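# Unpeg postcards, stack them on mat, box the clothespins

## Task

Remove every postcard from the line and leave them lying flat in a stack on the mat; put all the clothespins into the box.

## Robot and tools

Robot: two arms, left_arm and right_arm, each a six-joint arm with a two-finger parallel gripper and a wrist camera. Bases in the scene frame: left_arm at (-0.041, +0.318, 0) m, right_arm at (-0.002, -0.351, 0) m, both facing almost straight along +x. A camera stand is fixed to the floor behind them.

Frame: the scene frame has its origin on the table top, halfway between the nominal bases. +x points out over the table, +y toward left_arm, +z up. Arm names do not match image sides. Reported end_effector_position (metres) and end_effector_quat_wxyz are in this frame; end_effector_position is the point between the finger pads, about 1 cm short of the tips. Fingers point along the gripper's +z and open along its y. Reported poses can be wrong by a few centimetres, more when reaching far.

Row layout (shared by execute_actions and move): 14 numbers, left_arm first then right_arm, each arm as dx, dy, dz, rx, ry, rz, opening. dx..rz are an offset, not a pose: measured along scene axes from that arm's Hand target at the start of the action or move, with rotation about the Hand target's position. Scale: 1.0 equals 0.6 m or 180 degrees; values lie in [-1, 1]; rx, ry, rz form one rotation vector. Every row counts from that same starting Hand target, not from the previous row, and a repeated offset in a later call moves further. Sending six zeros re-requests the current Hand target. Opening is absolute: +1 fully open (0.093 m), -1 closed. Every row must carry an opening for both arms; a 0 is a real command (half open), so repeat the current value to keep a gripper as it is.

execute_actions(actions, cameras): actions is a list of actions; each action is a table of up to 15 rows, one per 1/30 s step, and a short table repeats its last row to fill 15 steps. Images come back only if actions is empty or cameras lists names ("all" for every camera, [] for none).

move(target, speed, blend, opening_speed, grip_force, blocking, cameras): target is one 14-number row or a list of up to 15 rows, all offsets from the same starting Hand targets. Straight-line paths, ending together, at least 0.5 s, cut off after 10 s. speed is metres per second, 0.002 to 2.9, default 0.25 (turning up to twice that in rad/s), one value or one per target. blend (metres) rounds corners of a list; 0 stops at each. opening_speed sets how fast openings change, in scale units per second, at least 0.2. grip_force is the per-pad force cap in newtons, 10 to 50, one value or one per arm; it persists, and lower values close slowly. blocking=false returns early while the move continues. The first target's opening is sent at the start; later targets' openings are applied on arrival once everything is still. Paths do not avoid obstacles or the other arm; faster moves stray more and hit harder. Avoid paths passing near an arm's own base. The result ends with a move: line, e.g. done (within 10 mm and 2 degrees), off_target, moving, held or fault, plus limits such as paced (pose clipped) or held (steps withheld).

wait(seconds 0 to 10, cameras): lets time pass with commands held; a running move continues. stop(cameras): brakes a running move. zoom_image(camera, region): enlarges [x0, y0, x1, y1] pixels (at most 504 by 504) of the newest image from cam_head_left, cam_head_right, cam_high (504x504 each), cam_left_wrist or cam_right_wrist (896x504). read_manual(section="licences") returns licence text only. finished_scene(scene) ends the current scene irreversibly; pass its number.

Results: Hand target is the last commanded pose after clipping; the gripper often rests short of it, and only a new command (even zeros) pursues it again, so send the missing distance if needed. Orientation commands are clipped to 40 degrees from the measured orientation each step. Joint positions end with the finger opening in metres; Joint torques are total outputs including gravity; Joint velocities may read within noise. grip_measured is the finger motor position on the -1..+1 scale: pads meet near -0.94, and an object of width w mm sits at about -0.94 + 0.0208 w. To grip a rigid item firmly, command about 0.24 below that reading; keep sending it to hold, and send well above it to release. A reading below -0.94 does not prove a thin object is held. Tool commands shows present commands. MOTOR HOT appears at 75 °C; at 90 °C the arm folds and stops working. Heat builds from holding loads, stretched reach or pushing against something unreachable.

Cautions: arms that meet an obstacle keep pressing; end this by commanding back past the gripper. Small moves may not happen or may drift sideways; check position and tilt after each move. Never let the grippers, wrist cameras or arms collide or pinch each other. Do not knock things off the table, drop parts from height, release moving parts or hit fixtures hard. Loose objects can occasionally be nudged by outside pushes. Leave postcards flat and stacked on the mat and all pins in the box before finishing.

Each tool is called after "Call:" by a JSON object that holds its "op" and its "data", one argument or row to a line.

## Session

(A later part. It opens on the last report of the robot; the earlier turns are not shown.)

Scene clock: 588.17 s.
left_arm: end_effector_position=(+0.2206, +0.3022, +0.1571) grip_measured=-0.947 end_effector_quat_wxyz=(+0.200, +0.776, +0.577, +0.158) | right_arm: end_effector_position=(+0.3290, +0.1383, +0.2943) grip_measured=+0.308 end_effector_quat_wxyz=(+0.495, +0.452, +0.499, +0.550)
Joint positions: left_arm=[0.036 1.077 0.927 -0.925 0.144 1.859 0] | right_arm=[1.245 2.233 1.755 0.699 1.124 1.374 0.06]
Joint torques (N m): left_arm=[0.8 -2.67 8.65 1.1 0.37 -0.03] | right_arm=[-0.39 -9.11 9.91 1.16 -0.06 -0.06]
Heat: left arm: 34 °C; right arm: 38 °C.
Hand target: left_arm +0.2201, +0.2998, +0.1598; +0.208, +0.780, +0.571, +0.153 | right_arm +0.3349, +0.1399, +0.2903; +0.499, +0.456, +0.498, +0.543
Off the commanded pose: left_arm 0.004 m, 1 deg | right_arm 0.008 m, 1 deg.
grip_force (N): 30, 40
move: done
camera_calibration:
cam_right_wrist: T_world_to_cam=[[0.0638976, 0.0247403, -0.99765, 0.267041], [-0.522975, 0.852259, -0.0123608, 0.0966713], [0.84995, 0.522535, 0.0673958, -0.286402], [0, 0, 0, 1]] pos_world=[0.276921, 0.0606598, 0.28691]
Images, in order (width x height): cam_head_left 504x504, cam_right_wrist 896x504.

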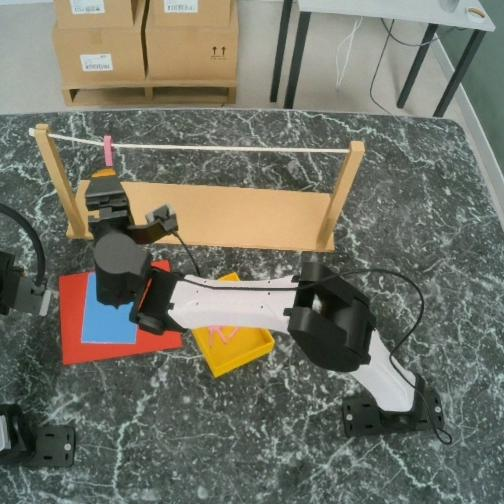

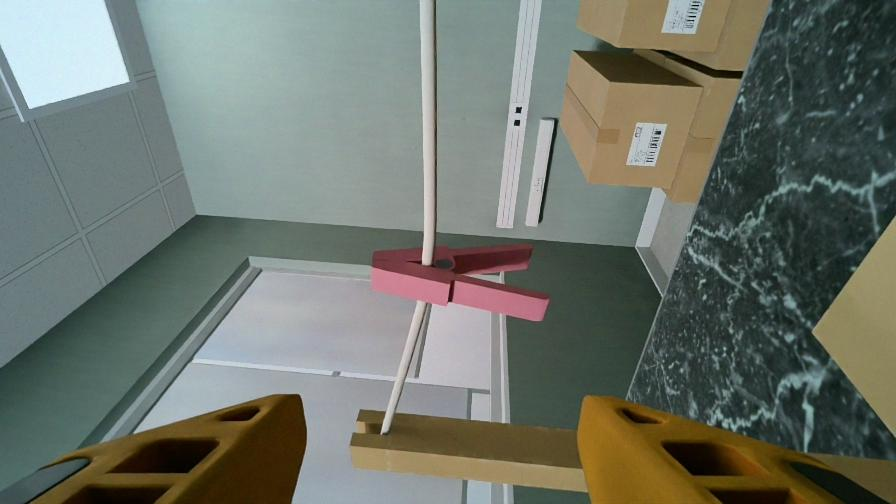

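Call:
{"op": "move", "data": {
  "target": [0,0,0,0,0,0,-0.95, 0.0285,0.0125,-0.02,0,0,0,0.31],
  "speed": 0.08,
  "cameras": ["cam_right_wrist"]
}}

Scene clock: 590.30 s.
left_arm: end_effector_position=(+0.2206, +0.3022, +0.1571) grip_measured=-0.947 end_effector_quat_wxyz=(+0.200, +0.776, +0.576, +0.158) | right_arm: end_effector_position=(+0.3478, +0.1428, +0.2825) grip_measured=+0.308 end_effector_quat_wxyz=(+0.498, +0.457, +0.495, +0.546)
Joint positions: left_arm=[0.036 1.077 0.927 -0.925 0.145 1.859 0] | right_arm=[1.215 2.297 1.819 0.687 1.112 1.388 0.06]
Joint torques (N m): left_arm=[0.79 -2.7 8.68 1.11 0.35 -0.01] | right_arm=[-0.12 -9.48 9.91 1.18 -0.21 -0.04]
Heat: left arm: 33 °C; right arm: 39 °C.
Hand target: left_arm +0.2201, +0.2997, +0.1598; +0.208, +0.780, +0.571, +0.153 | right_arm +0.3521, +0.1474, +0.2781; +0.499, +0.456, +0.498, +0.543
Off the commanded pose: left_arm 0.004 m, 1 deg | right_arm 0.008 m, 0 deg.
grip_force (N): 30, 40
move: done
camera_calibration:
cam_right_wrist: T_world_to_cam=[[0.0615624, 0.0252517, -0.997784, 0.254794], [-0.509135, 0.860633, -0.00963249, 0.0957815], [0.858482, 0.5086, 0.0658392, -0.304526], [0, 0, 0, 1]] pos_world=[0.29451, 0.0660153, 0.275202]
Images, in order (width x height): cam_right_wrist 896x504.

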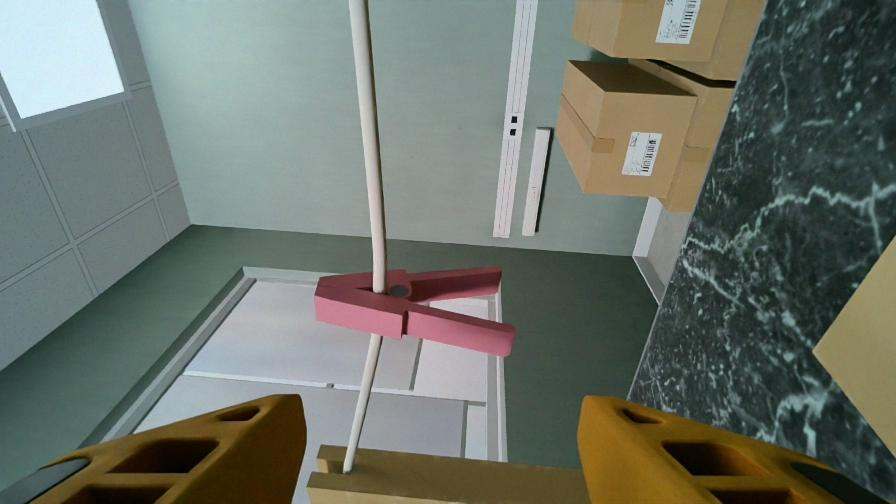

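Call:
{"op": "move", "data": {
  "target": [0,0,0,0,0,0,-0.95, 0.0767,0,0.001,0,0,0,0.31],
  "speed": 0.06,
  "cameras": ["cam_right_wrist"]
}}

Scene clock: 592.60 s.
left_arm: end_effector_position=(+0.2206, +0.3022, +0.1571) grip_measured=-0.947 end_effector_quat_wxyz=(+0.200, +0.776, +0.576, +0.158) | right_arm: end_effector_position=(+0.3937, +0.1426, +0.2853) grip_measured=+0.308 end_effector_quat_wxyz=(+0.499, +0.457, +0.494, +0.547)
Joint positions: left_arm=[0.036 1.077 0.927 -0.925 0.145 1.859 0] | right_arm=[1.134 2.371 1.965 0.593 1.033 1.418 0.06]
Joint torques (N m): left_arm=[0.79 -2.7 8.69 1.1 0.35 -0.01] | right_arm=[-0.01 -9.83 10.15 1.24 -0.17 -0.06]
Heat: left arm: 33 °C; right arm: 39 °C.
Hand target: left_arm +0.2201, +0.2997, +0.1598; +0.208, +0.780, +0.571, +0.153 | right_arm +0.3981, +0.1474, +0.2788; +0.499, +0.456, +0.498, +0.543
Off the commanded pose: left_arm 0.004 m, 1 deg | right_arm 0.009 m, 1 deg.
grip_force (N): 30, 40
move: done
camera_calibration:
cam_right_wrist: T_world_to_cam=[[0.0640125, 0.0276067, -0.997567, 0.253328], [-0.508224, 0.86118, -0.00877971, 0.118628], [0.858843, 0.507549, 0.0691567, -0.344927], [0, 0, 0, 1]] pos_world=[0.340311, 0.065914, 0.277607]
Images, in order (width x height): cam_right_wrist 896x504.

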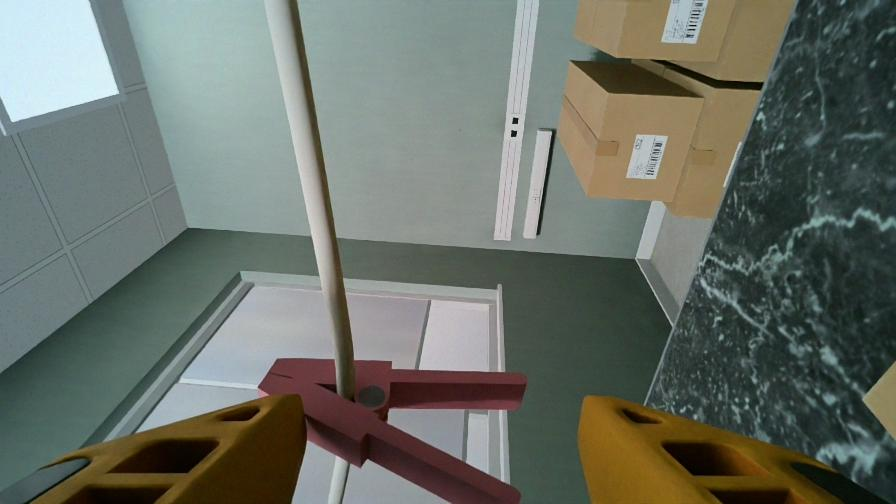

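Call:
{"op": "move", "data": {
  "target": [0,0,0,0,0,0,-0.95, 0.015,0,0.001,0,0,0,0.31],
  "speed": 0.05,
  "cameras": ["cam_right_wrist"]
}}

Scene clock: 594.13 s.
left_arm: end_effector_position=(+0.2206, +0.3022, +0.1571) grip_measured=-0.947 end_effector_quat_wxyz=(+0.200, +0.776, +0.576, +0.158) | right_arm: end_effector_position=(+0.4004, +0.1445, +0.2866) grip_measured=+0.308 end_effector_quat_wxyz=(+0.497, +0.456, +0.494, +0.548)
Joint positions: left_arm=[0.036 1.077 0.927 -0.925 0.145 1.859 0] | right_arm=[1.124 2.389 2.001 0.572 1.017 1.423 0.06]
Joint torques (N m): left_arm=[0.8 -2.66 8.66 1.11 0.36 -0.01] | right_arm=[-0.43 -9.8 10.15 1.18 -0.15 -0.08]
Heat: left arm: 33 °C; right arm: 39 °C.
Hand target: left_arm +0.2201, +0.2997, +0.1598; +0.208, +0.780, +0.571, +0.153 | right_arm +0.4071, +0.1474, +0.2794; +0.499, +0.456, +0.498, +0.543
Off the commanded pose: left_arm 0.004 m, 1 deg | right_arm 0.010 m, 1 deg.
grip_force (N): 30, 40
move: done
camera_calibration:
cam_right_wrist: T_world_to_cam=[[0.0650272, 0.0295182, -0.997447, 0.253513], [-0.512683, 0.858541, -0.00801623, 0.122372], [0.856112, 0.511895, 0.070962, -0.351779], [0, 0, 0, 1]] pos_world=[0.347415, 0.0675297, 0.27881]
Images, in order (width x height): cam_right_wrist 896x504.

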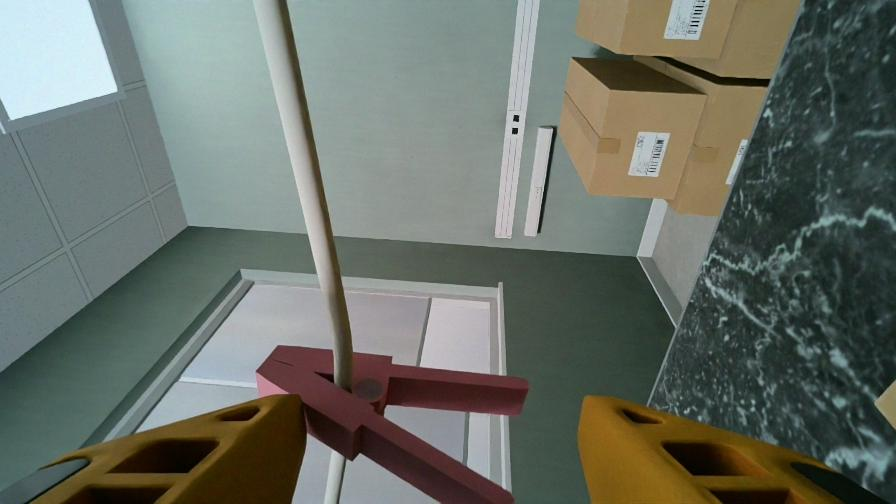

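Call:
{"op": "move", "data": {
  "target": [0,0,0,0,0,0,-0.95, 0.02,0,0.0,0,0,0,0.31],
  "speed": 0.05,
  "cameras": ["cam_right_wrist"]
}}

Scene clock: 596.70 s.
left_arm: end_effector_position=(+0.2206, +0.3022, +0.1571) grip_measured=-0.947 end_effector_quat_wxyz=(+0.200, +0.776, +0.576, +0.158) | right_arm: end_effector_position=(+0.4123, +0.1446, +0.2883) grip_measured=+0.308 end_effector_quat_wxyz=(+0.497, +0.456, +0.493, +0.550)
Joint positions: left_arm=[0.036 1.077 0.927 -0.925 0.145 1.859 0] | right_arm=[1.104 2.414 2.051 0.546 0.997 1.429 0.06]
Joint torques (N m): left_arm=[0.76 -2.66 8.69 1.11 0.35 -0.01] | right_arm=[-0.49 -9.92 10 1.27 -0.16 -0.07]
Heat: left arm: 32 °C; right arm: 39 °C.
Hand target: left_arm +0.2201, +0.2997, +0.1598; +0.208, +0.780, +0.571, +0.153 | right_arm +0.4192, +0.1473, +0.2794; +0.499, +0.456, +0.498, +0.543
Off the commanded pose: left_arm 0.004 m, 1 deg | right_arm 0.012 m, 1 deg.
grip_force (N): 30, 40
move: off_target (right_arm)
camera_calibration:
cam_right_wrist: T_world_to_cam=[[0.0676319, 0.0336341, -0.997143, 0.252632], [-0.513549, 0.85804, -0.00588978, 0.128194], [0.855391, 0.512481, 0.0753036, -0.36319], [0, 0, 0, 1]] pos_world=[0.359417, 0.0676354, 0.280015]
Images, in order (width x height): cam_right_wrist 896x504.

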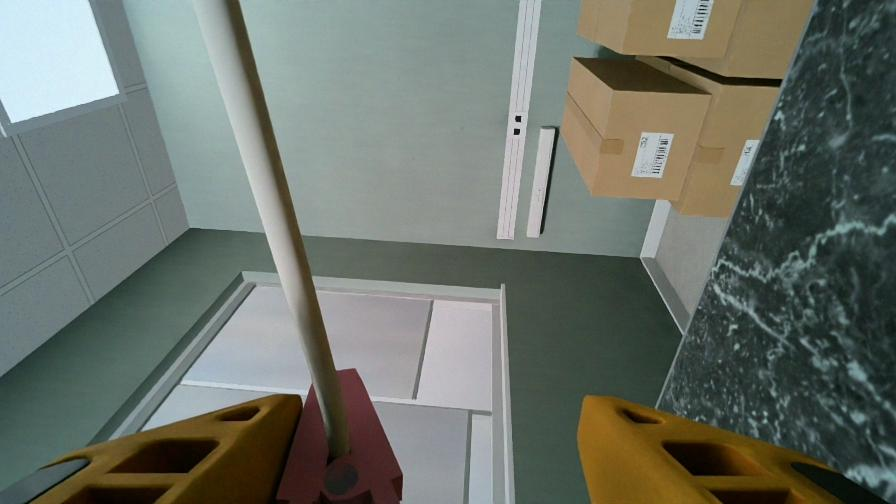

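Call:
{"op": "move", "data": {
  "target": [
    [0,0,0,0,0,0,-0.95, 0,0,0,0,0,0,-0.15],
    [0,0,0,0,0,0,-0.95, -0.055,0,0.003,0,0,0,-0.15]
  ],
  "speed": 0.06,
  "cameras": ["cam_right_wrist", "cam_head_left"]
}}

Call:
{"op": "zoom_image", "data": {
  "camera": "cam_head_left",
  "region": [70, 110, 170, 210]
}}

Scene clock: 599.80 s.
left_arm: end_effector_position=(+0.2206, +0.3022, +0.1571) grip_measured=-0.947 end_effector_quat_wxyz=(+0.200, +0.776, +0.576, +0.158) | right_arm: end_effector_position=(+0.3943, +0.1479, +0.2893) grip_measured=-0.147 end_effector_quat_wxyz=(+0.489, +0.459, +0.477, +0.568)
Joint positions: left_arm=[0.036 1.077 0.927 -0.925 0.145 1.859 0] | right_arm=[1.135 2.398 1.994 0.642 1.021 1.422 0.038]
Joint torques (N m): left_arm=[0.8 -2.67 8.66 1.11 0.35 -0.01] | right_arm=[1.33 -13.79 4.98 0.95 0.13 -0.22]
Heat: left arm: 32 °C; right arm: 39 °C.
Hand target: left_arm +0.2201, +0.2997, +0.1598; +0.208, +0.780, +0.571, +0.153 | right_arm +0.3861, +0.1474, +0.2812; +0.499, +0.456, +0.498, +0.543
Off the commanded pose: left_arm 0.004 m, 1 deg | right_arm 0.011 m, 4 deg.
grip_force (N): 30, 40
move: off_target (right_arm)
camera_calibration:
cam_right_wrist: T_world_to_cam=[[0.0876713, 0.0790745, -0.993006, 0.238906], [-0.52009, 0.853826, 0.0220734, 0.111229], [0.8496, 0.514517, 0.115982, -0.359265], [0, 0, 0, 1]] pos_world=[0.342135, 0.0709866, 0.276448]
Images, in order (width x height): cam_head_left 504x504, cam_right_wrist 896x504.

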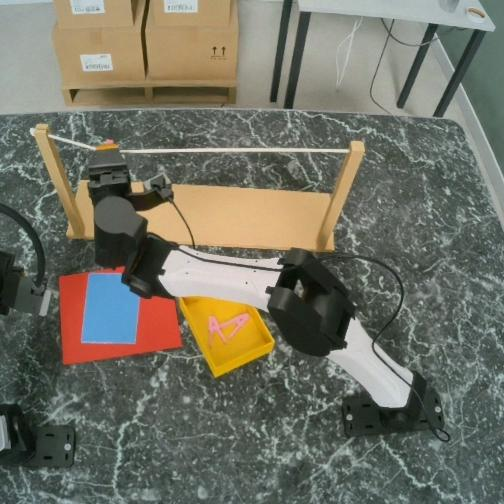

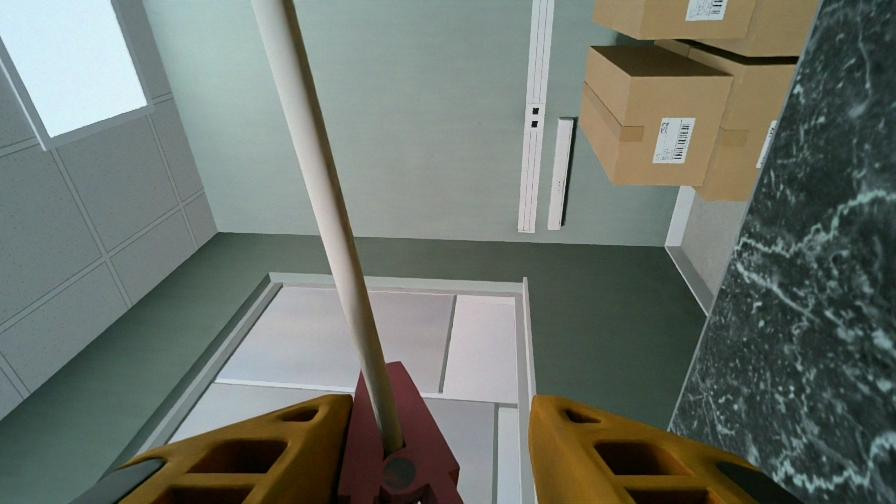

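Scaled by 5.040 from the camera's 504x504 image, which has a finer 720x720 frame.

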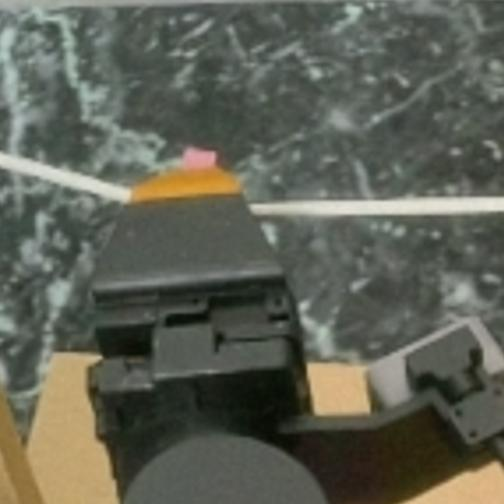

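Call:
{"op": "move", "data": {
  "target": [
    [0,0,0,0,0,0,-0.95, 0,0,0.01,0,0,0,0.05],
    [0,0,0,0,0,0,-0.95, -0.005,0,0.01,0,0,0,0.05]
  ],
  "speed": 0.06,
  "cameras": ["cam_right_wrist"]
}}

Scene clock: 602.83 s.
left_arm: end_effector_position=(+0.2206, +0.3022, +0.1571) grip_measured=-0.947 end_effector_quat_wxyz=(+0.200, +0.776, +0.576, +0.158) | right_arm: end_effector_position=(+0.3924, +0.1477, +0.2856) grip_measured=+0.049 end_effector_quat_wxyz=(+0.493, +0.460, +0.480, +0.561)
Joint positions: left_arm=[0.036 1.077 0.927 -0.925 0.145 1.859 0] | right_arm=[1.14 2.398 1.986 0.642 1.032 1.416 0.048]
Joint torques (N m): left_arm=[0.79 -2.69 8.69 1.11 0.35 0] | right_arm=[1.54 -14.75 5.89 0.85 0.08 -0.17]
Heat: left arm: 32 °C; right arm: 40 °C.
Hand target: left_arm +0.2201, +0.2997, +0.1598; +0.208, +0.780, +0.571, +0.153 | right_arm +0.3831, +0.1475, +0.2872; +0.499, +0.456, +0.498, +0.543
Off the commanded pose: left_arm 0.004 m, 1 deg | right_arm 0.009 m, 3 deg.
grip_force (N): 30, 40
move: off_target (right_arm)
camera_calibration:
cam_right_wrist: T_world_to_cam=[[0.0826849, 0.065222, -0.994439, 0.239799], [-0.51333, 0.858084, 0.0135969, 0.109643], [0.854199, 0.509351, 0.104431, -0.35492], [0, 0, 0, 1]] pos_world=[0.339627, 0.0710559, 0.27404]
Images, in order (width x height): cam_right_wrist 896x504.

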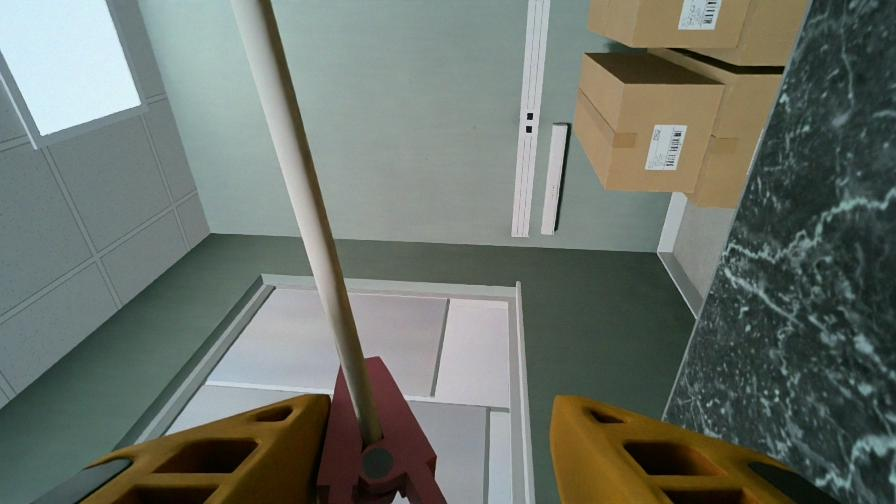

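Call:
{"op": "move", "data": {
  "target": [0,0,0,0,0,0,-0.95, -0.018,0,0.0,0,0,0,0.05],
  "speed": 0.05,
  "cameras": ["cam_right_wrist"]
}}

Scene clock: 605.00 s.
left_arm: end_effector_position=(+0.2206, +0.3022, +0.1571) grip_measured=-0.947 end_effector_quat_wxyz=(+0.200, +0.776, +0.576, +0.158) | right_arm: end_effector_position=(+0.3765, +0.1550, +0.2669) grip_measured=+0.049 end_effector_quat_wxyz=(+0.498, +0.452, +0.505, +0.541)
Joint positions: left_arm=[0.036 1.077 0.927 -0.925 0.145 1.859 0] | right_arm=[1.172 2.393 1.945 0.613 1.06 1.413 0.048]
Joint torques (N m): left_arm=[0.79 -2.69 8.68 1.11 0.36 -0.01] | right_arm=[0.18 -15.71 6.68 1.23 -0.01 -0.17]
Heat: left arm: 32 °C; right arm: 42 °C.
Hand target: left_arm +0.2201, +0.2997, +0.1598; +0.208, +0.780, +0.571, +0.153 | right_arm +0.3724, +0.1474, +0.2872; +0.499, +0.456, +0.498, +0.543
Off the commanded pose: left_arm 0.004 m, 1 deg | right_arm 0.022 m, 1 deg.
grip_force (N): 30, 40
move: off_target (right_arm)
camera_calibration:
cam_right_wrist: T_world_to_cam=[[0.0516041, 0.00619914, -0.998648, 0.244036], [-0.517528, 0.855398, -0.0214328, 0.106835], [0.854108, 0.517935, 0.0473502, -0.329246], [0, 0, 0, 1]] pos_world=[0.323909, 0.0776284, 0.261585]
Images, in order (width x height): cam_right_wrist 896x504.

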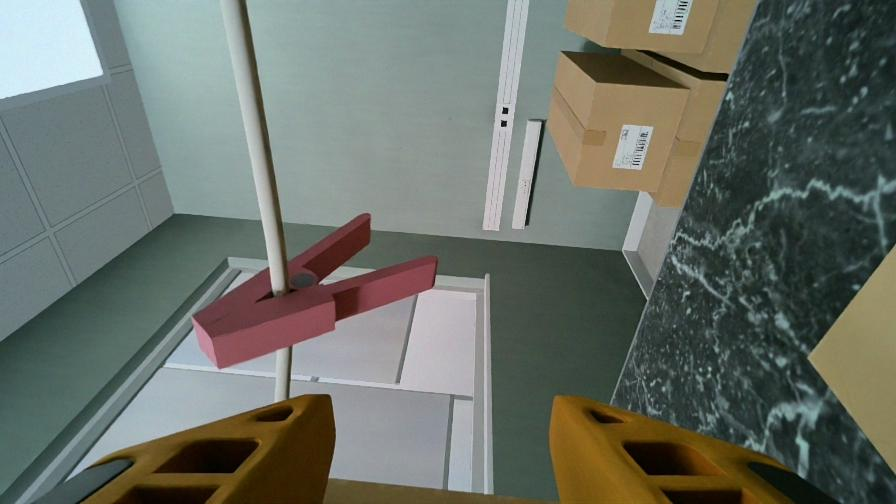

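Call:
{"op": "move", "data": {
  "target": [0,0,0,0,0,0,-0.95, -0.0457,-0.014,-0.003,0,0,0,0.31],
  "speed": 0.08,
  "cameras": ["cam_right_wrist"]
}}

Scene clock: 607.87 s.
left_arm: end_effector_position=(+0.2206, +0.3022, +0.1571) grip_measured=-0.947 end_effector_quat_wxyz=(+0.200, +0.776, +0.576, +0.158) | right_arm: end_effector_position=(+0.3500, +0.1493, +0.2529) grip_measured=+0.308 end_effector_quat_wxyz=(+0.502, +0.447, +0.521, +0.526)
Joint positions: left_arm=[0.036 1.077 0.927 -0.925 0.145 1.859 0] | right_arm=[1.214 2.331 1.805 0.653 1.102 1.403 0.06]
Joint torques (N m): left_arm=[0.8 -2.67 8.68 1.11 0.35 0] | right_arm=[0.54 -16.39 6.63 1.57 0.02 -0.17]
Heat: left arm: 31 °C; right arm: 44 °C.
Hand target: left_arm +0.2201, +0.2997, +0.1598; +0.208, +0.780, +0.571, +0.153 | right_arm +0.3449, +0.1391, +0.2852; +0.499, +0.456, +0.498, +0.543
Off the commanded pose: left_arm 0.004 m, 1 deg | right_arm 0.034 m, 4 deg.
grip_force (N): 30, 40
move: off_target (right_arm)
camera_calibration:
cam_right_wrist: T_world_to_cam=[[0.0324796, -0.0366254, -0.998801, 0.244625], [-0.518299, 0.853842, -0.0481642, 0.105005], [0.854582, 0.519242, 0.00874959, -0.293496], [0, 0, 0, 1]] pos_world=[0.297295, 0.0716975, 0.251957]
Images, in order (width x height): cam_right_wrist 896x504.

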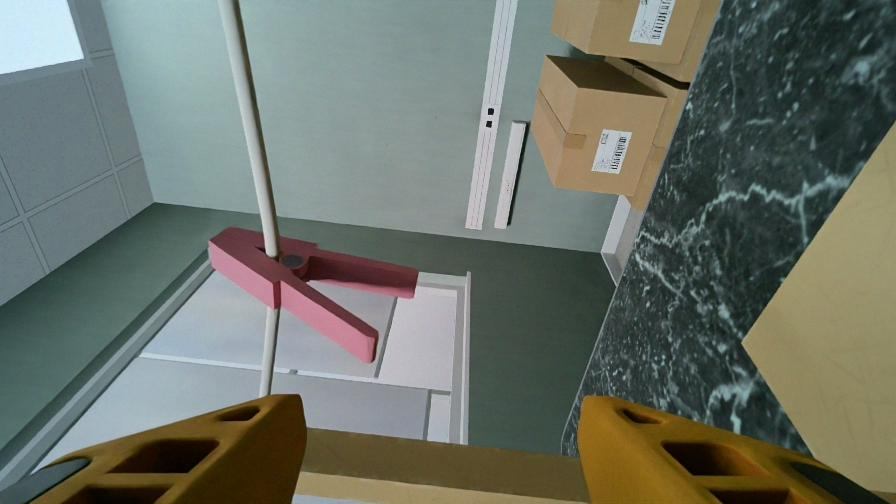

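Call:
{"op": "move", "data": {
  "target": [0,0,0,0,0,0,-0.95, 0.002,0,0.01,0,0,0,0.31],
  "speed": 0.08,
  "cameras": ["cam_right_wrist"]
}}

Scene clock: 609.13 s.
left_arm: end_effector_position=(+0.2206, +0.3022, +0.1571) grip_measured=-0.947 end_effector_quat_wxyz=(+0.200, +0.776, +0.576, +0.158) | right_arm: end_effector_position=(+0.3500, +0.1492, +0.2530) grip_measured=+0.308 end_effector_quat_wxyz=(+0.503, +0.447, +0.521, +0.525)
Joint positions: left_arm=[0.036 1.077 0.927 -0.925 0.145 1.859 0] | right_arm=[1.214 2.331 1.805 0.654 1.102 1.401 0.06]
Joint torques (N m): left_arm=[0.77 -2.69 8.68 1.1 0.36 0] | right_arm=[0.29 -16.79 7.76 1.41 0.03 -0.2]
Heat: left arm: 31 °C; right arm: 45 °C.
Hand target: left_arm +0.2201, +0.2997, +0.1598; +0.208, +0.780, +0.571, +0.153 | right_arm +0.3461, +0.1390, +0.2912; +0.499, +0.456, +0.498, +0.543
Off the commanded pose: left_arm 0.004 m, 1 deg | right_arm 0.040 m, 4 deg.
grip_force (N): 30, 40
move: off_target (right_arm)
camera_calibration:
cam_right_wrist: T_world_to_cam=[[0.0328062, -0.0370198, -0.998776, 0.244651], [-0.517964, 0.854017, -0.0486675, 0.105025], [0.854773, 0.518927, 0.00884214, -0.293553], [0, 0, 0, 1]] pos_world=[0.297295, 0.0716961, 0.252058]
Images, in order (width x height): cam_right_wrist 896x504.

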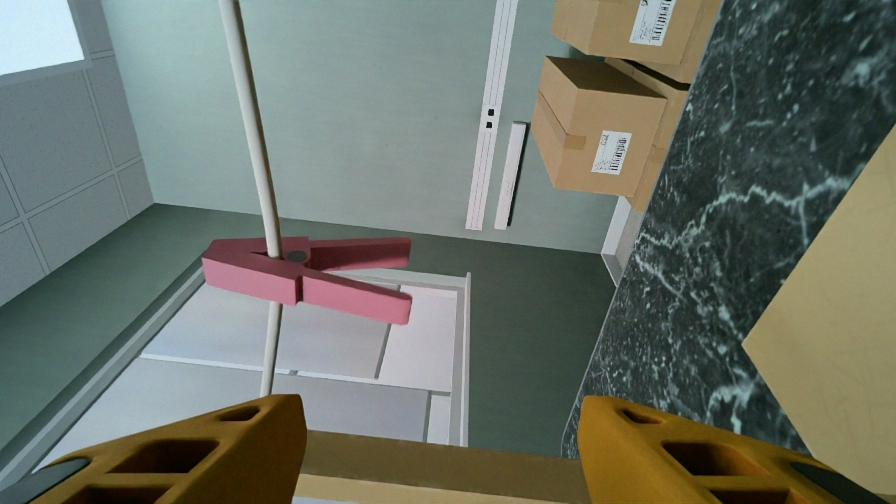

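Call:
{"op": "execute_actions", "data": {
  "actions": [],
  "cameras": ["cam_head_left", "cam_high"]
}}

Call:
{"op": "zoom_image", "data": {
  "camera": "cam_high",
  "region": [60, 30, 300, 270]
}}

Scene clock: 609.77 s.
left_arm: end_effector_position=(+0.2206, +0.3022, +0.1571) grip_measured=-0.947 end_effector_quat_wxyz=(+0.200, +0.776, +0.576, +0.158) | right_arm: end_effector_position=(+0.3500, +0.1492, +0.2530) grip_measured=+0.308 end_effector_quat_wxyz=(+0.503, +0.447, +0.521, +0.525)
Joint positions: left_arm=[0.036 1.077 0.927 -0.925 0.145 1.859 0] | right_arm=[1.214 2.331 1.805 0.654 1.102 1.401 0.06]
Joint velocities: within noise
Joint torques (N m): left_arm=[0.81 -2.67 8.68 1.1 0.35 -0.01] | right_arm=[0.35 -16.77 7.62 1.39 0.01 -0.2]
Heat: left arm: 31 °C; right arm: 46 °C.
Hand target: left_arm +0.2201, +0.2997, +0.1598; +0.208, +0.780, +0.571, +0.153 | right_arm +0.3461, +0.1390, +0.2912; +0.499, +0.456, +0.498, +0.543
Tool commands: left_gripper/opening=-0.95 right_gripper/opening=+0.31
Off the commanded pose: left_arm 0.004 m, 1 deg | right_arm 0.040 m, 4 deg.
grip_force (N): 30, 40
Images, in order (width x height): cam_head_left 504x504, cam_high 504x504.

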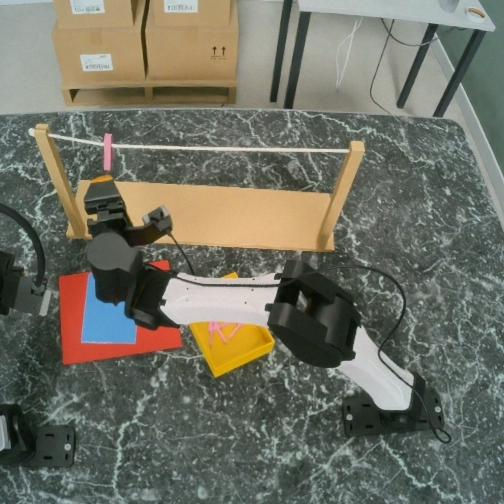

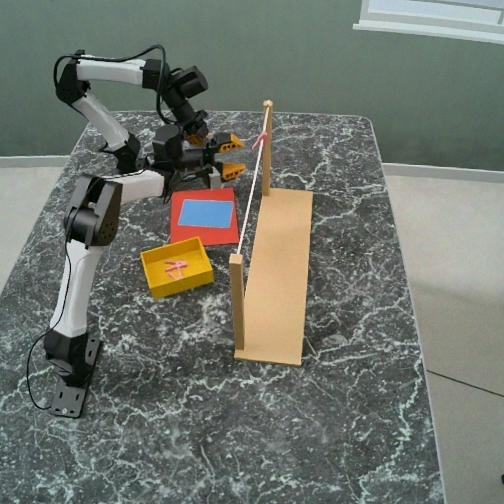

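Scaled by 2.100 from the camera's 504x504 image, which has a finer 720x720 frame.

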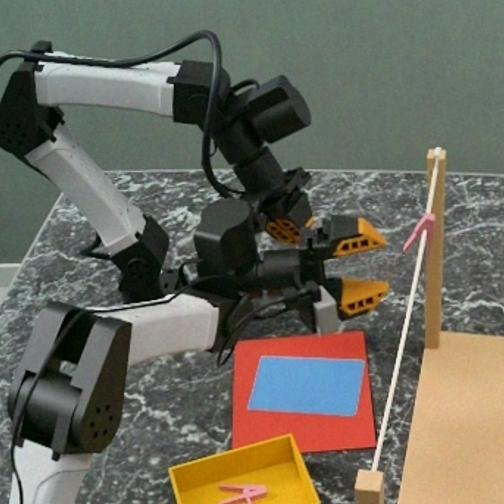

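Call:
{"op": "move", "data": {
  "target": [
    [0,0,0,0,0,0,-0.95, -0.0183,-0.0067,0.075,0,0,0,0.31],
    [0,0,0,0,0,0,-0.95, 0.01,0.0075,-0.02,0,0,0,0.31]
  ],
  "speed": 0.1,
  "cameras": ["cam_right_wrist"]
}}

Scene clock: 613.70 s.
left_arm: end_effector_position=(+0.2206, +0.3022, +0.1571) grip_measured=-0.947 end_effector_quat_wxyz=(+0.200, +0.776, +0.576, +0.158) | right_arm: end_effector_position=(+0.3479, +0.1416, +0.2903) grip_measured=+0.308 end_effector_quat_wxyz=(+0.498, +0.457, +0.497, +0.544)
Joint positions: left_arm=[0.036 1.077 0.927 -0.925 0.145 1.859 0] | right_arm=[1.214 2.282 1.831 0.65 1.11 1.395 0.06]
Joint torques (N m): left_arm=[0.8 -2.69 8.66 1.1 0.35 0] | right_arm=[-0.25 -9.61 6.98 1.53 -0.21 -0.1]
Heat: left arm: 31 °C; right arm: 48 °C.
Hand target: left_arm +0.2201, +0.2997, +0.1598; +0.208, +0.780, +0.571, +0.153 | right_arm +0.3520, +0.1435, +0.2794; +0.499, +0.456, +0.498, +0.543
Off the commanded pose: left_arm 0.004 m, 1 deg | right_arm 0.012 m, 0 deg.
grip_force (N): 30, 40
move: off_target (right_arm)
camera_calibration:
cam_right_wrist: T_world_to_cam=[[0.0578103, 0.0227509, -0.998068, 0.264334], [-0.510322, 0.859926, -0.00995708, 0.0974799], [0.858038, 0.509912, 0.0613228, -0.3033], [0, 0, 0, 1]] pos_world=[0.294708, 0.0648172, 0.283393]
Images, in order (width x height): cam_right_wrist 896x504.

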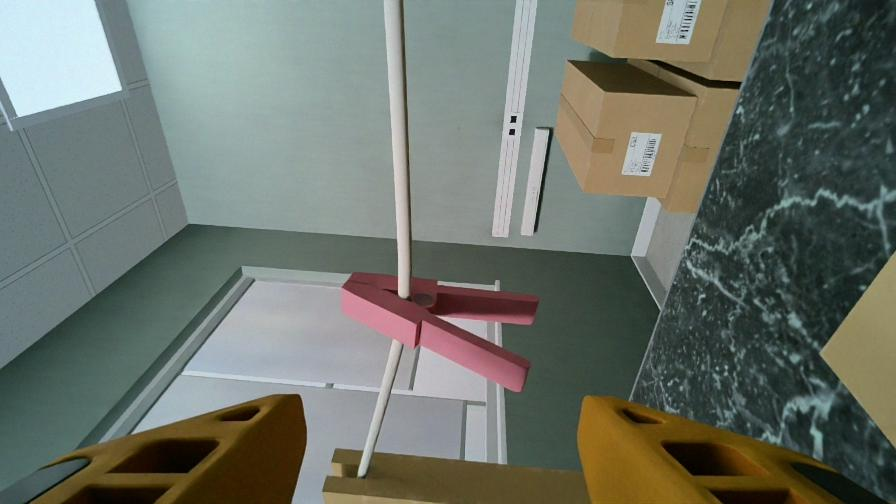

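Call:
{"op": "move", "data": {
  "target": [
    [0,0,0,0,0,0,-0.95, 0.06,0,-0.009,0,0,0,0.31],
    [0,0,0,0,0,0,-0.95, 0.113,0,-0.009,0,0,0,0.31]
  ],
  "speed": 0.06,
  "blend": [0.01, 0],
  "cameras": ["cam_right_wrist"]
}}

Scene clock: 617.37 s.
left_arm: end_effector_position=(+0.2206, +0.3022, +0.1571) grip_measured=-0.947 end_effector_quat_wxyz=(+0.200, +0.776, +0.576, +0.158) | right_arm: end_effector_position=(+0.4141, +0.1401, +0.2801) grip_measured=+0.308 end_effector_quat_wxyz=(+0.498, +0.456, +0.495, +0.546)
Joint positions: left_arm=[0.036 1.077 0.927 -0.925 0.145 1.859 0] | right_arm=[1.098 2.404 2.007 0.57 0.995 1.43 0.06]
Joint torques (N m): left_arm=[0.8 -2.69 8.68 1.11 0.35 -0.01] | right_arm=[-0.39 -9.99 10.07 1.26 -0.21 -0.06]
Heat: left arm: 31 °C; right arm: 47 °C.
Hand target: left_arm +0.2201, +0.2997, +0.1598; +0.208, +0.780, +0.571, +0.153 | right_arm +0.4198, +0.1435, +0.2740; +0.499, +0.456, +0.498, +0.543
Off the commanded pose: left_arm 0.004 m, 1 deg | right_arm 0.009 m, 1 deg.
grip_force (N): 30, 40
move: done
camera_calibration:
cam_right_wrist: T_world_to_cam=[[0.0632188, 0.0255925, -0.997671, 0.247643], [-0.510008, 0.860109, -0.0102537, 0.132438], [0.857843, 0.509468, 0.0674274, -0.360116], [0, 0, 0, 1]] pos_world=[0.360812, 0.0632184, 0.272706]
Images, in order (width x height): cam_right_wrist 896x504.

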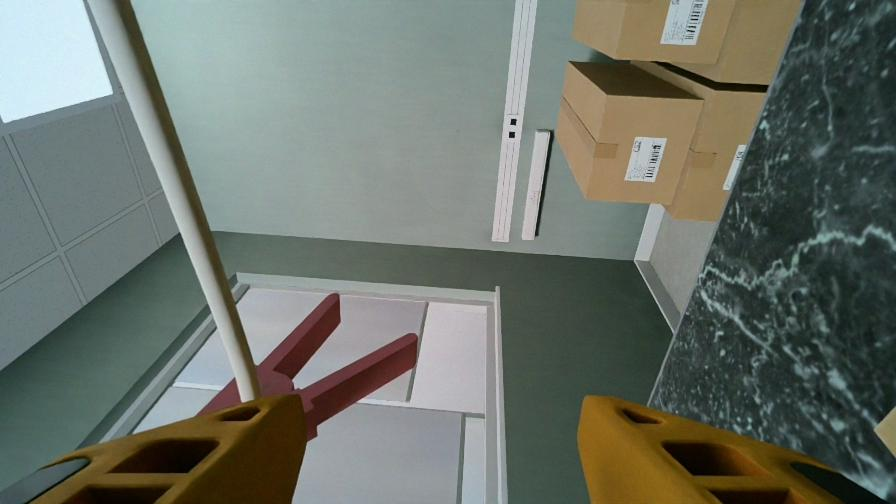

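Call:
{"op": "move", "data": {
  "target": [
    [0,0,0,0,0,0,-0.95, -0.06,0.0,0.01,0,0,0,0.31],
    [0,0,0,0,0,0,-0.95, -0.125,0.005,0.07,0,0,0,0.31],
    [0,0,0,0,0,0,-0.95, -0.1128,0.005,0.009,0,0,0,0.31]
  ],
  "speed": 0.1,
  "blend": [0.01, 0.0, 0],
  "cameras": ["cam_right_wrist"]
}}

Scene clock: 621.70 s.
left_arm: end_effector_position=(+0.2206, +0.3022, +0.1571) grip_measured=-0.947 end_effector_quat_wxyz=(+0.200, +0.776, +0.576, +0.158) | right_arm: end_effector_position=(+0.3494, +0.1526, +0.2694) grip_measured=+0.308 end_effector_quat_wxyz=(+0.499, +0.451, +0.510, +0.536)
Joint positions: left_arm=[0.036 1.077 0.927 -0.925 0.145 1.859 0] | right_arm=[1.218 2.334 1.856 0.643 1.106 1.398 0.06]
Joint torques (N m): left_arm=[0.79 -2.67 8.68 1.11 0.35 -0.01] | right_arm=[-0.47 -13.03 6.76 1.56 -0.1 -0.14]
Heat: left arm: 31 °C; right arm: 48 °C.
Hand target: left_arm +0.2201, +0.2997, +0.1598; +0.208, +0.780, +0.571, +0.153 | right_arm +0.3522, +0.1465, +0.2793; +0.499, +0.456, +0.498, +0.543
Off the commanded pose: left_arm 0.004 m, 1 deg | right_arm 0.012 m, 2 deg.
grip_force (N): 30, 40
move: off_target (right_arm)
camera_calibration:
cam_right_wrist: T_world_to_cam=[[0.0458213, -0.0061096, -0.998931, 0.251956], [-0.517258, 0.855339, -0.0289582, 0.096906], [0.854602, 0.518032, 0.0360325, -0.30204], [0, 0, 0, 1]] pos_world=[0.296704, 0.0751182, 0.265376]
Images, in order (width x height): cam_right_wrist 896x504.

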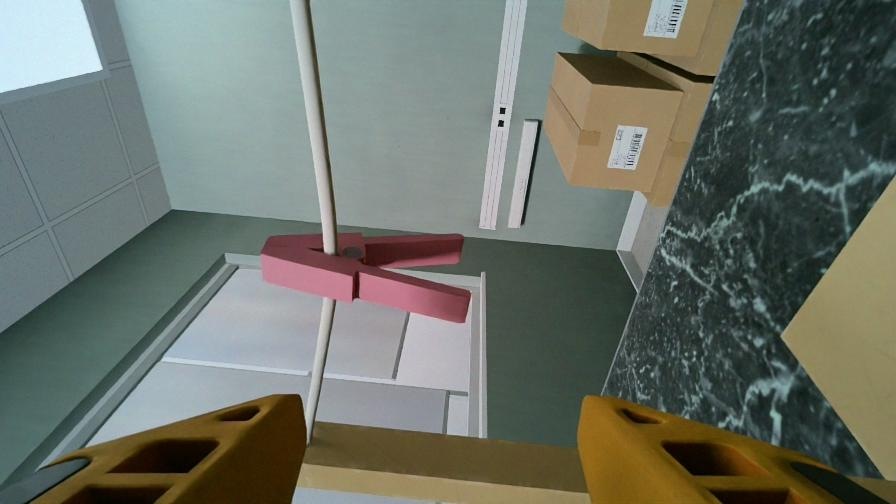

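Call:
{"op": "move", "data": {
  "target": [
    [0,0,0,0,0,0,-0.95,-0.0287,-0.0192,0.0928,0,0,0,0.31],
    [0,0,0,0,0,0,-0.95,-0.0003,-0.005,-0.0005,0,0,0,0.31]
  ],
  "speed": 0.12,
  "cameras": ["cam_right_wrist"]
}}

Scene clock: 625.63 s.
left_arm: end_effector_position=(+0.2206, +0.3022, +0.1571) grip_measured=-0.947 end_effector_quat_wxyz=(+0.200, +0.776, +0.576, +0.158) | right_arm: end_effector_position=(+0.3468, +0.1425, +0.2896) grip_measured=+0.308 end_effector_quat_wxyz=(+0.497, +0.456, +0.498, +0.545)
Joint positions: left_arm=[0.036 1.077 0.927 -0.925 0.145 1.859 0] | right_arm=[1.216 2.283 1.83 0.651 1.11 1.395 0.06]
Joint torques (N m): left_arm=[0.81 -2.65 8.66 1.1 0.36 -0.01] | right_arm=[-0.5 -9.62 7.04 1.46 -0.2 -0.11]
Heat: left arm: 32 °C; right arm: 48 °C.
Hand target: left_arm +0.2201, +0.2997, +0.1598; +0.208, +0.780, +0.571, +0.153 | right_arm +0.3521, +0.1434, +0.2791; +0.499, +0.456, +0.498, +0.543
Off the commanded pose: left_arm 0.004 m, 1 deg | right_arm 0.012 m, 0 deg.
grip_force (N): 30, 40
move: off_target (right_arm)
camera_calibration:
cam_right_wrist: T_world_to_cam=[[0.0573755, 0.0225578, -0.998098, 0.263824], [-0.51233, 0.85873, -0.0100432, 0.0970481], [0.85687, 0.511931, 0.0608271, -0.30241], [0, 0, 0, 1]] pos_world=[0.293709, 0.0655235, 0.282692]
Images, in order (width x height): cam_right_wrist 896x504.

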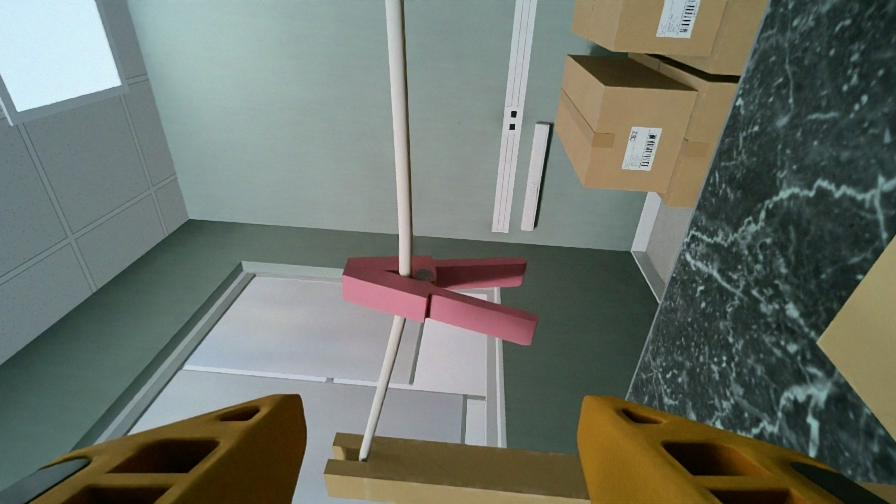

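Call:
{"op": "move", "data": {
  "target": [0,0,0,0,0,0,-0.95,0.0767,0.0,-0.0075,0,0,0,0.31],
  "speed": 0.06,
  "cameras": ["cam_right_wrist"]
}}

Scene clock: 629.13 s.
left_arm: end_effector_position=(+0.2206, +0.3022, +0.1571) grip_measured=-0.947 end_effector_quat_wxyz=(+0.200, +0.776, +0.576, +0.158) | right_arm: end_effector_position=(+0.3933, +0.1391, +0.2805) grip_measured=+0.308 end_effector_quat_wxyz=(+0.499, +0.457, +0.494, +0.546)
Joint positions: left_arm=[0.036 1.077 0.927 -0.925 0.145 1.859 0] | right_arm=[1.132 2.359 1.925 0.617 1.03 1.419 0.06]
Joint torques (N m): left_arm=[0.79 -2.66 8.68 1.11 0.36 -0.01] | right_arm=[-0.14 -9.72 9.98 1.24 -0.19 -0.06]
Heat: left arm: 32 °C; right arm: 48 °C.
Hand target: left_arm +0.2201, +0.2997, +0.1598; +0.208, +0.780, +0.571, +0.153 | right_arm +0.3981, +0.1435, +0.2746; +0.499, +0.456, +0.498, +0.543
Off the commanded pose: left_arm 0.004 m, 1 deg | right_arm 0.009 m, 1 deg.
grip_force (N): 30, 40
move: done
camera_calibration:
cam_right_wrist: T_world_to_cam=[[0.0633852, 0.0264808, -0.997638, 0.249166], [-0.508597, 0.860953, -0.00946112, 0.121811], [0.858668, 0.507995, 0.0680397, -0.342102], [0, 0, 0, 1]] pos_world=[0.339911, 0.0623144, 0.273006]
Images, in order (width x height): cam_right_wrist 896x504.

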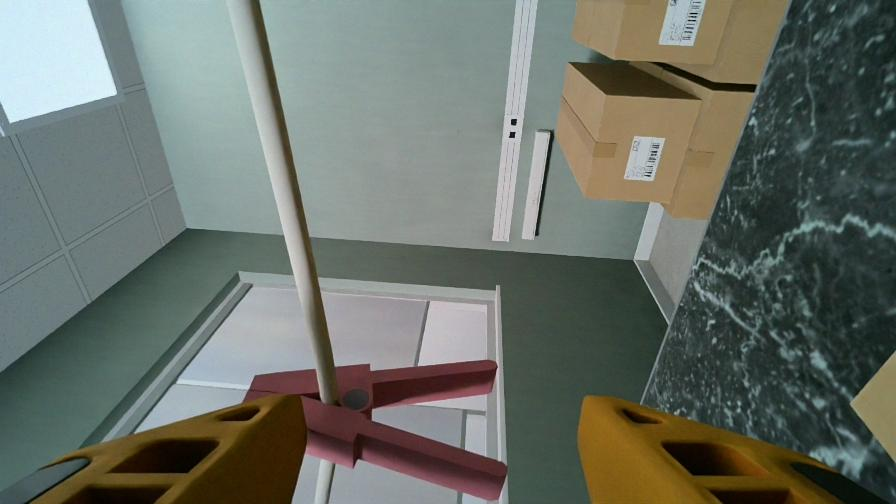

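Call:
{"op": "move", "data": {
  "target": [
    [0,0,0,0,0,0,-0.95,-0.0385,-0.0033,0.0673,0,0,0,0.31],
    [0,0,0,0,0,0,-0.95,-0.010,0.0035,0.0090,0,0,0,0.31]
  ],
  "speed": 0.08,
  "cameras": ["cam_right_wrist"]
}}

Scene clock: 631.97 s.
left_arm: end_effector_position=(+0.2206, +0.3022, +0.1571) grip_measured=-0.947 end_effector_quat_wxyz=(+0.200, +0.776, +0.576, +0.158) | right_arm: end_effector_position=(+0.3882, +0.1436, +0.2794) grip_measured=+0.308 end_effector_quat_wxyz=(+0.501, +0.453, +0.507, +0.535)
Joint positions: left_arm=[0.036 1.077 0.927 -0.925 0.145 1.859 0] | right_arm=[1.144 2.359 1.944 0.564 1.042 1.419 0.06]
Joint torques (N m): left_arm=[0.8 -2.67 8.66 1.11 0.35 0] | right_arm=[-0.29 -10.32 9.35 1.58 -0.14 -0.09]
Heat: left arm: 32 °C; right arm: 49 °C.
Hand target: left_arm +0.2201, +0.2997, +0.1598; +0.208, +0.780, +0.571, +0.153 | right_arm +0.3921, +0.1456, +0.2800; +0.499, +0.456, +0.498, +0.543
Off the commanded pose: left_arm 0.004 m, 1 deg | right_arm 0.004 m, 1 deg.
grip_force (N): 30, 40
move: done
camera_calibration:
cam_right_wrist: T_world_to_cam=[[0.0468298, -0.00394197, -0.998895, 0.259453], [-0.509732, 0.8599, -0.0272905, 0.120953], [0.859058, 0.510447, 0.0382596, -0.33222], [0, 0, 0, 1]] pos_world=[0.3349, 0.0665955, 0.275178]
Images, in order (width x height): cam_right_wrist 896x504.

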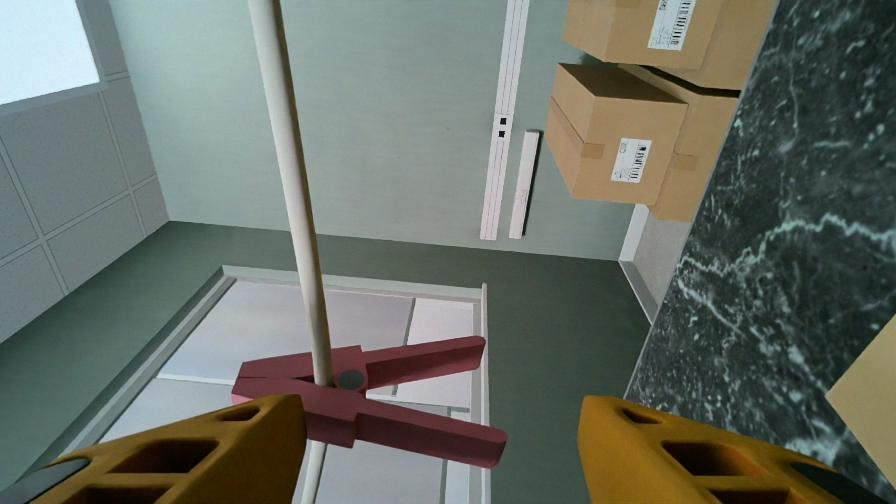

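Call:
{"op": "move", "data": {
  "target": [
    [0,0,0,0,0,0,-0.95,-0.0335,-0.006,0.0167,0,0,0,0.31],
    [0,0,0,0,0,0,-0.95,-0.0335,-0.006,0.1083,0,0,0,0.31],
    [0,0,0,0,0,0,-0.95,-0.0035,0.0007,0.0117,0,0,0,0.31]
  ],
  "speed": 0.1,
  "blend": [0.005,0.0,0.0],
  "cameras": ["cam_right_wrist"]
}}

Scene clock: 635.83 s.
left_arm: end_effector_position=(+0.2206, +0.3022, +0.1571) grip_measured=-0.947 end_effector_quat_wxyz=(+0.200, +0.776, +0.576, +0.158) | right_arm: end_effector_position=(+0.3857, +0.1433, +0.3017) grip_measured=+0.308 end_effector_quat_wxyz=(+0.498, +0.458, +0.495, +0.546)
Joint positions: left_arm=[0.036 1.077 0.927 -0.925 0.145 1.859 0] | right_arm=[1.148 2.346 1.988 0.543 1.046 1.418 0.06]
Joint torques (N m): left_arm=[0.79 -2.63 8.68 1.1 0.35 0] | right_arm=[-0.21 -9.91 6.79 1.54 -0.18 -0.1]
Heat: left arm: 32 °C; right arm: 50 °C.
Hand target: left_arm +0.2201, +0.2997, +0.1598; +0.208, +0.780, +0.571, +0.153 | right_arm +0.3899, +0.1460, +0.2871; +0.499, +0.456, +0.498, +0.543
Off the commanded pose: left_arm 0.004 m, 1 deg | right_arm 0.016 m, 1 deg.
grip_force (N): 30, 40
move: off_target (right_arm)
camera_calibration:
cam_right_wrist: T_world_to_cam=[[0.0612981, 0.0281237, -0.997723, 0.271283], [-0.50944, 0.860478, -0.00704393, 0.114178], [0.85832, 0.508711, 0.0670729, -0.338886], [0, 0, 0, 1]] pos_world=[0.33241, 0.0665182, 0.294199]
Images, in order (width x height): cam_right_wrist 896x504.

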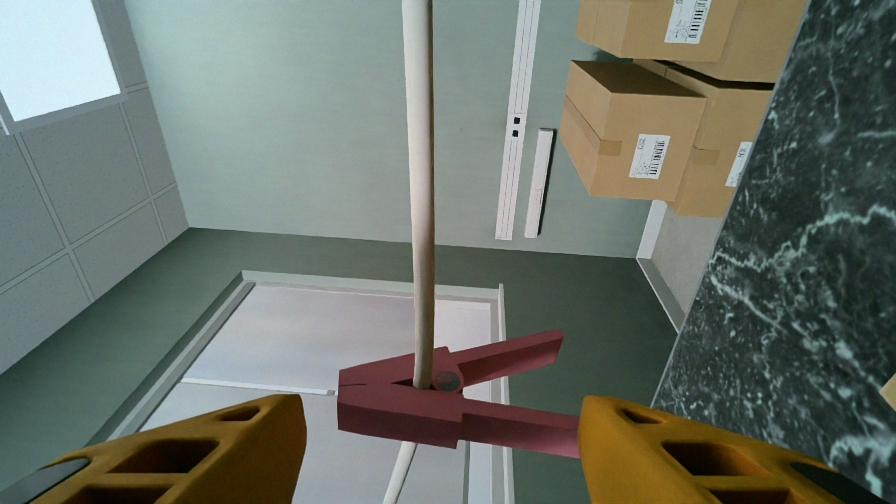

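Call:
{"op": "move", "data": {
  "target": [0,0,0,0,0,0,-0.95,-0.0133,0.0005,-0.0217,0,0,0,0.31],
  "speed": 0.06
}}

Scene clock: 640.00 s.
left_arm: end_effector_position=(+0.2206, +0.3022, +0.1571) grip_measured=-0.947 end_effector_quat_wxyz=(+0.200, +0.776, +0.576, +0.158) | right_arm: end_effector_position=(+0.3848, +0.1414, +0.2876) grip_measured=+0.308 end_effector_quat_wxyz=(+0.497, +0.458, +0.494, +0.547)
Joint positions: left_arm=[0.036 1.077 0.927 -0.925 0.145 1.859 0] | right_arm=[1.148 2.346 1.931 0.601 1.046 1.418 0.06]
Joint torques (N m): left_arm=[0.77 -2.69 8.69 1.1 0.34 -0.01] | right_arm=[0.87 -9.89 6.9 1.54 -0.04 -0.12]
Heat: left arm: 32 °C; right arm: 49 °C.
Hand target: left_arm +0.2201, +0.2997, +0.1598; +0.208, +0.780, +0.571, +0.153 | right_arm +0.3819, +0.1463, +0.2741; +0.499, +0.456, +0.498, +0.543
Off the commanded pose: left_arm 0.004 m, 1 deg | right_arm 0.015 m, 1 deg.
grip_force (N): 30, 40
move: off_target (right_arm)

Call:
{"op": "move", "data": {
  "target": [0,0,0,0,0,0,-0.95,0.03,0.002,0.0017,0,0,0,0.31],
  "speed": 0.06,
  "cameras": ["cam_right_wrist"]
}}

Scene clock: 641.17 s.
left_arm: end_effector_position=(+0.2206, +0.3022, +0.1571) grip_measured=-0.947 end_effector_quat_wxyz=(+0.200, +0.776, +0.576, +0.158) | right_arm: end_effector_position=(+0.3937, +0.1448, +0.2803) grip_measured=+0.308 end_effector_quat_wxyz=(+0.498, +0.456, +0.496, +0.546)
Joint positions: left_arm=[0.036 1.077 0.927 -0.925 0.145 1.859 0] | right_arm=[1.135 2.38 1.964 0.596 1.03 1.419 0.06]
Joint torques (N m): left_arm=[0.81 -2.69 8.66 1.11 0.35 -0.01] | right_arm=[-0.31 -9.98 10 1.27 -0.16 -0.05]
Heat: left arm: 32 °C; right arm: 49 °C.
Hand target: left_arm +0.2201, +0.2997, +0.1598; +0.208, +0.780, +0.571, +0.153 | right_arm +0.3999, +0.1476, +0.2748; +0.499, +0.456, +0.498, +0.543
Off the commanded pose: left_arm 0.004 m, 1 deg | right_arm 0.009 m, 0 deg.
grip_force (N): 30, 40
move: done
camera_calibration:
cam_right_wrist: T_world_to_cam=[[0.061664, 0.0237242, -0.997815, 0.249894], [-0.511954, 0.85894, -0.011216, 0.119185], [0.856797, 0.511527, 0.0651113, -0.344311], [0, 0, 0, 1]] pos_world=[0.340612, 0.0678233, 0.273103]
Images, in order (width x height): cam_right_wrist 896x504.

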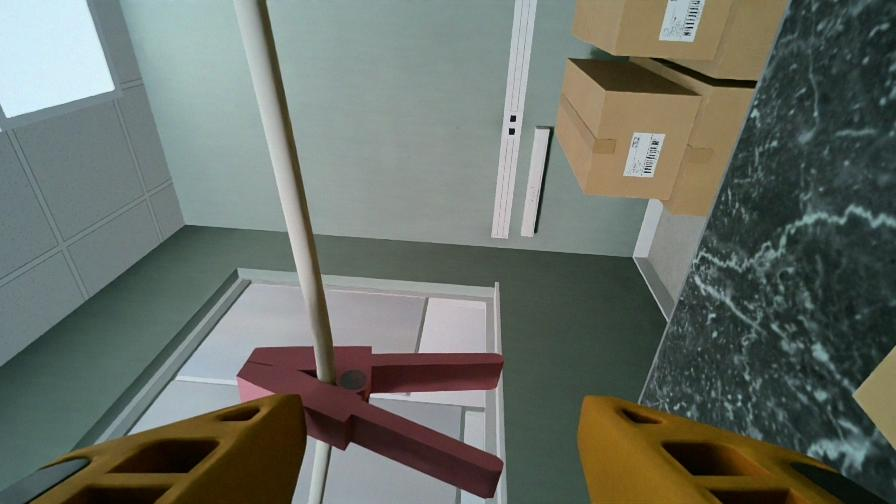

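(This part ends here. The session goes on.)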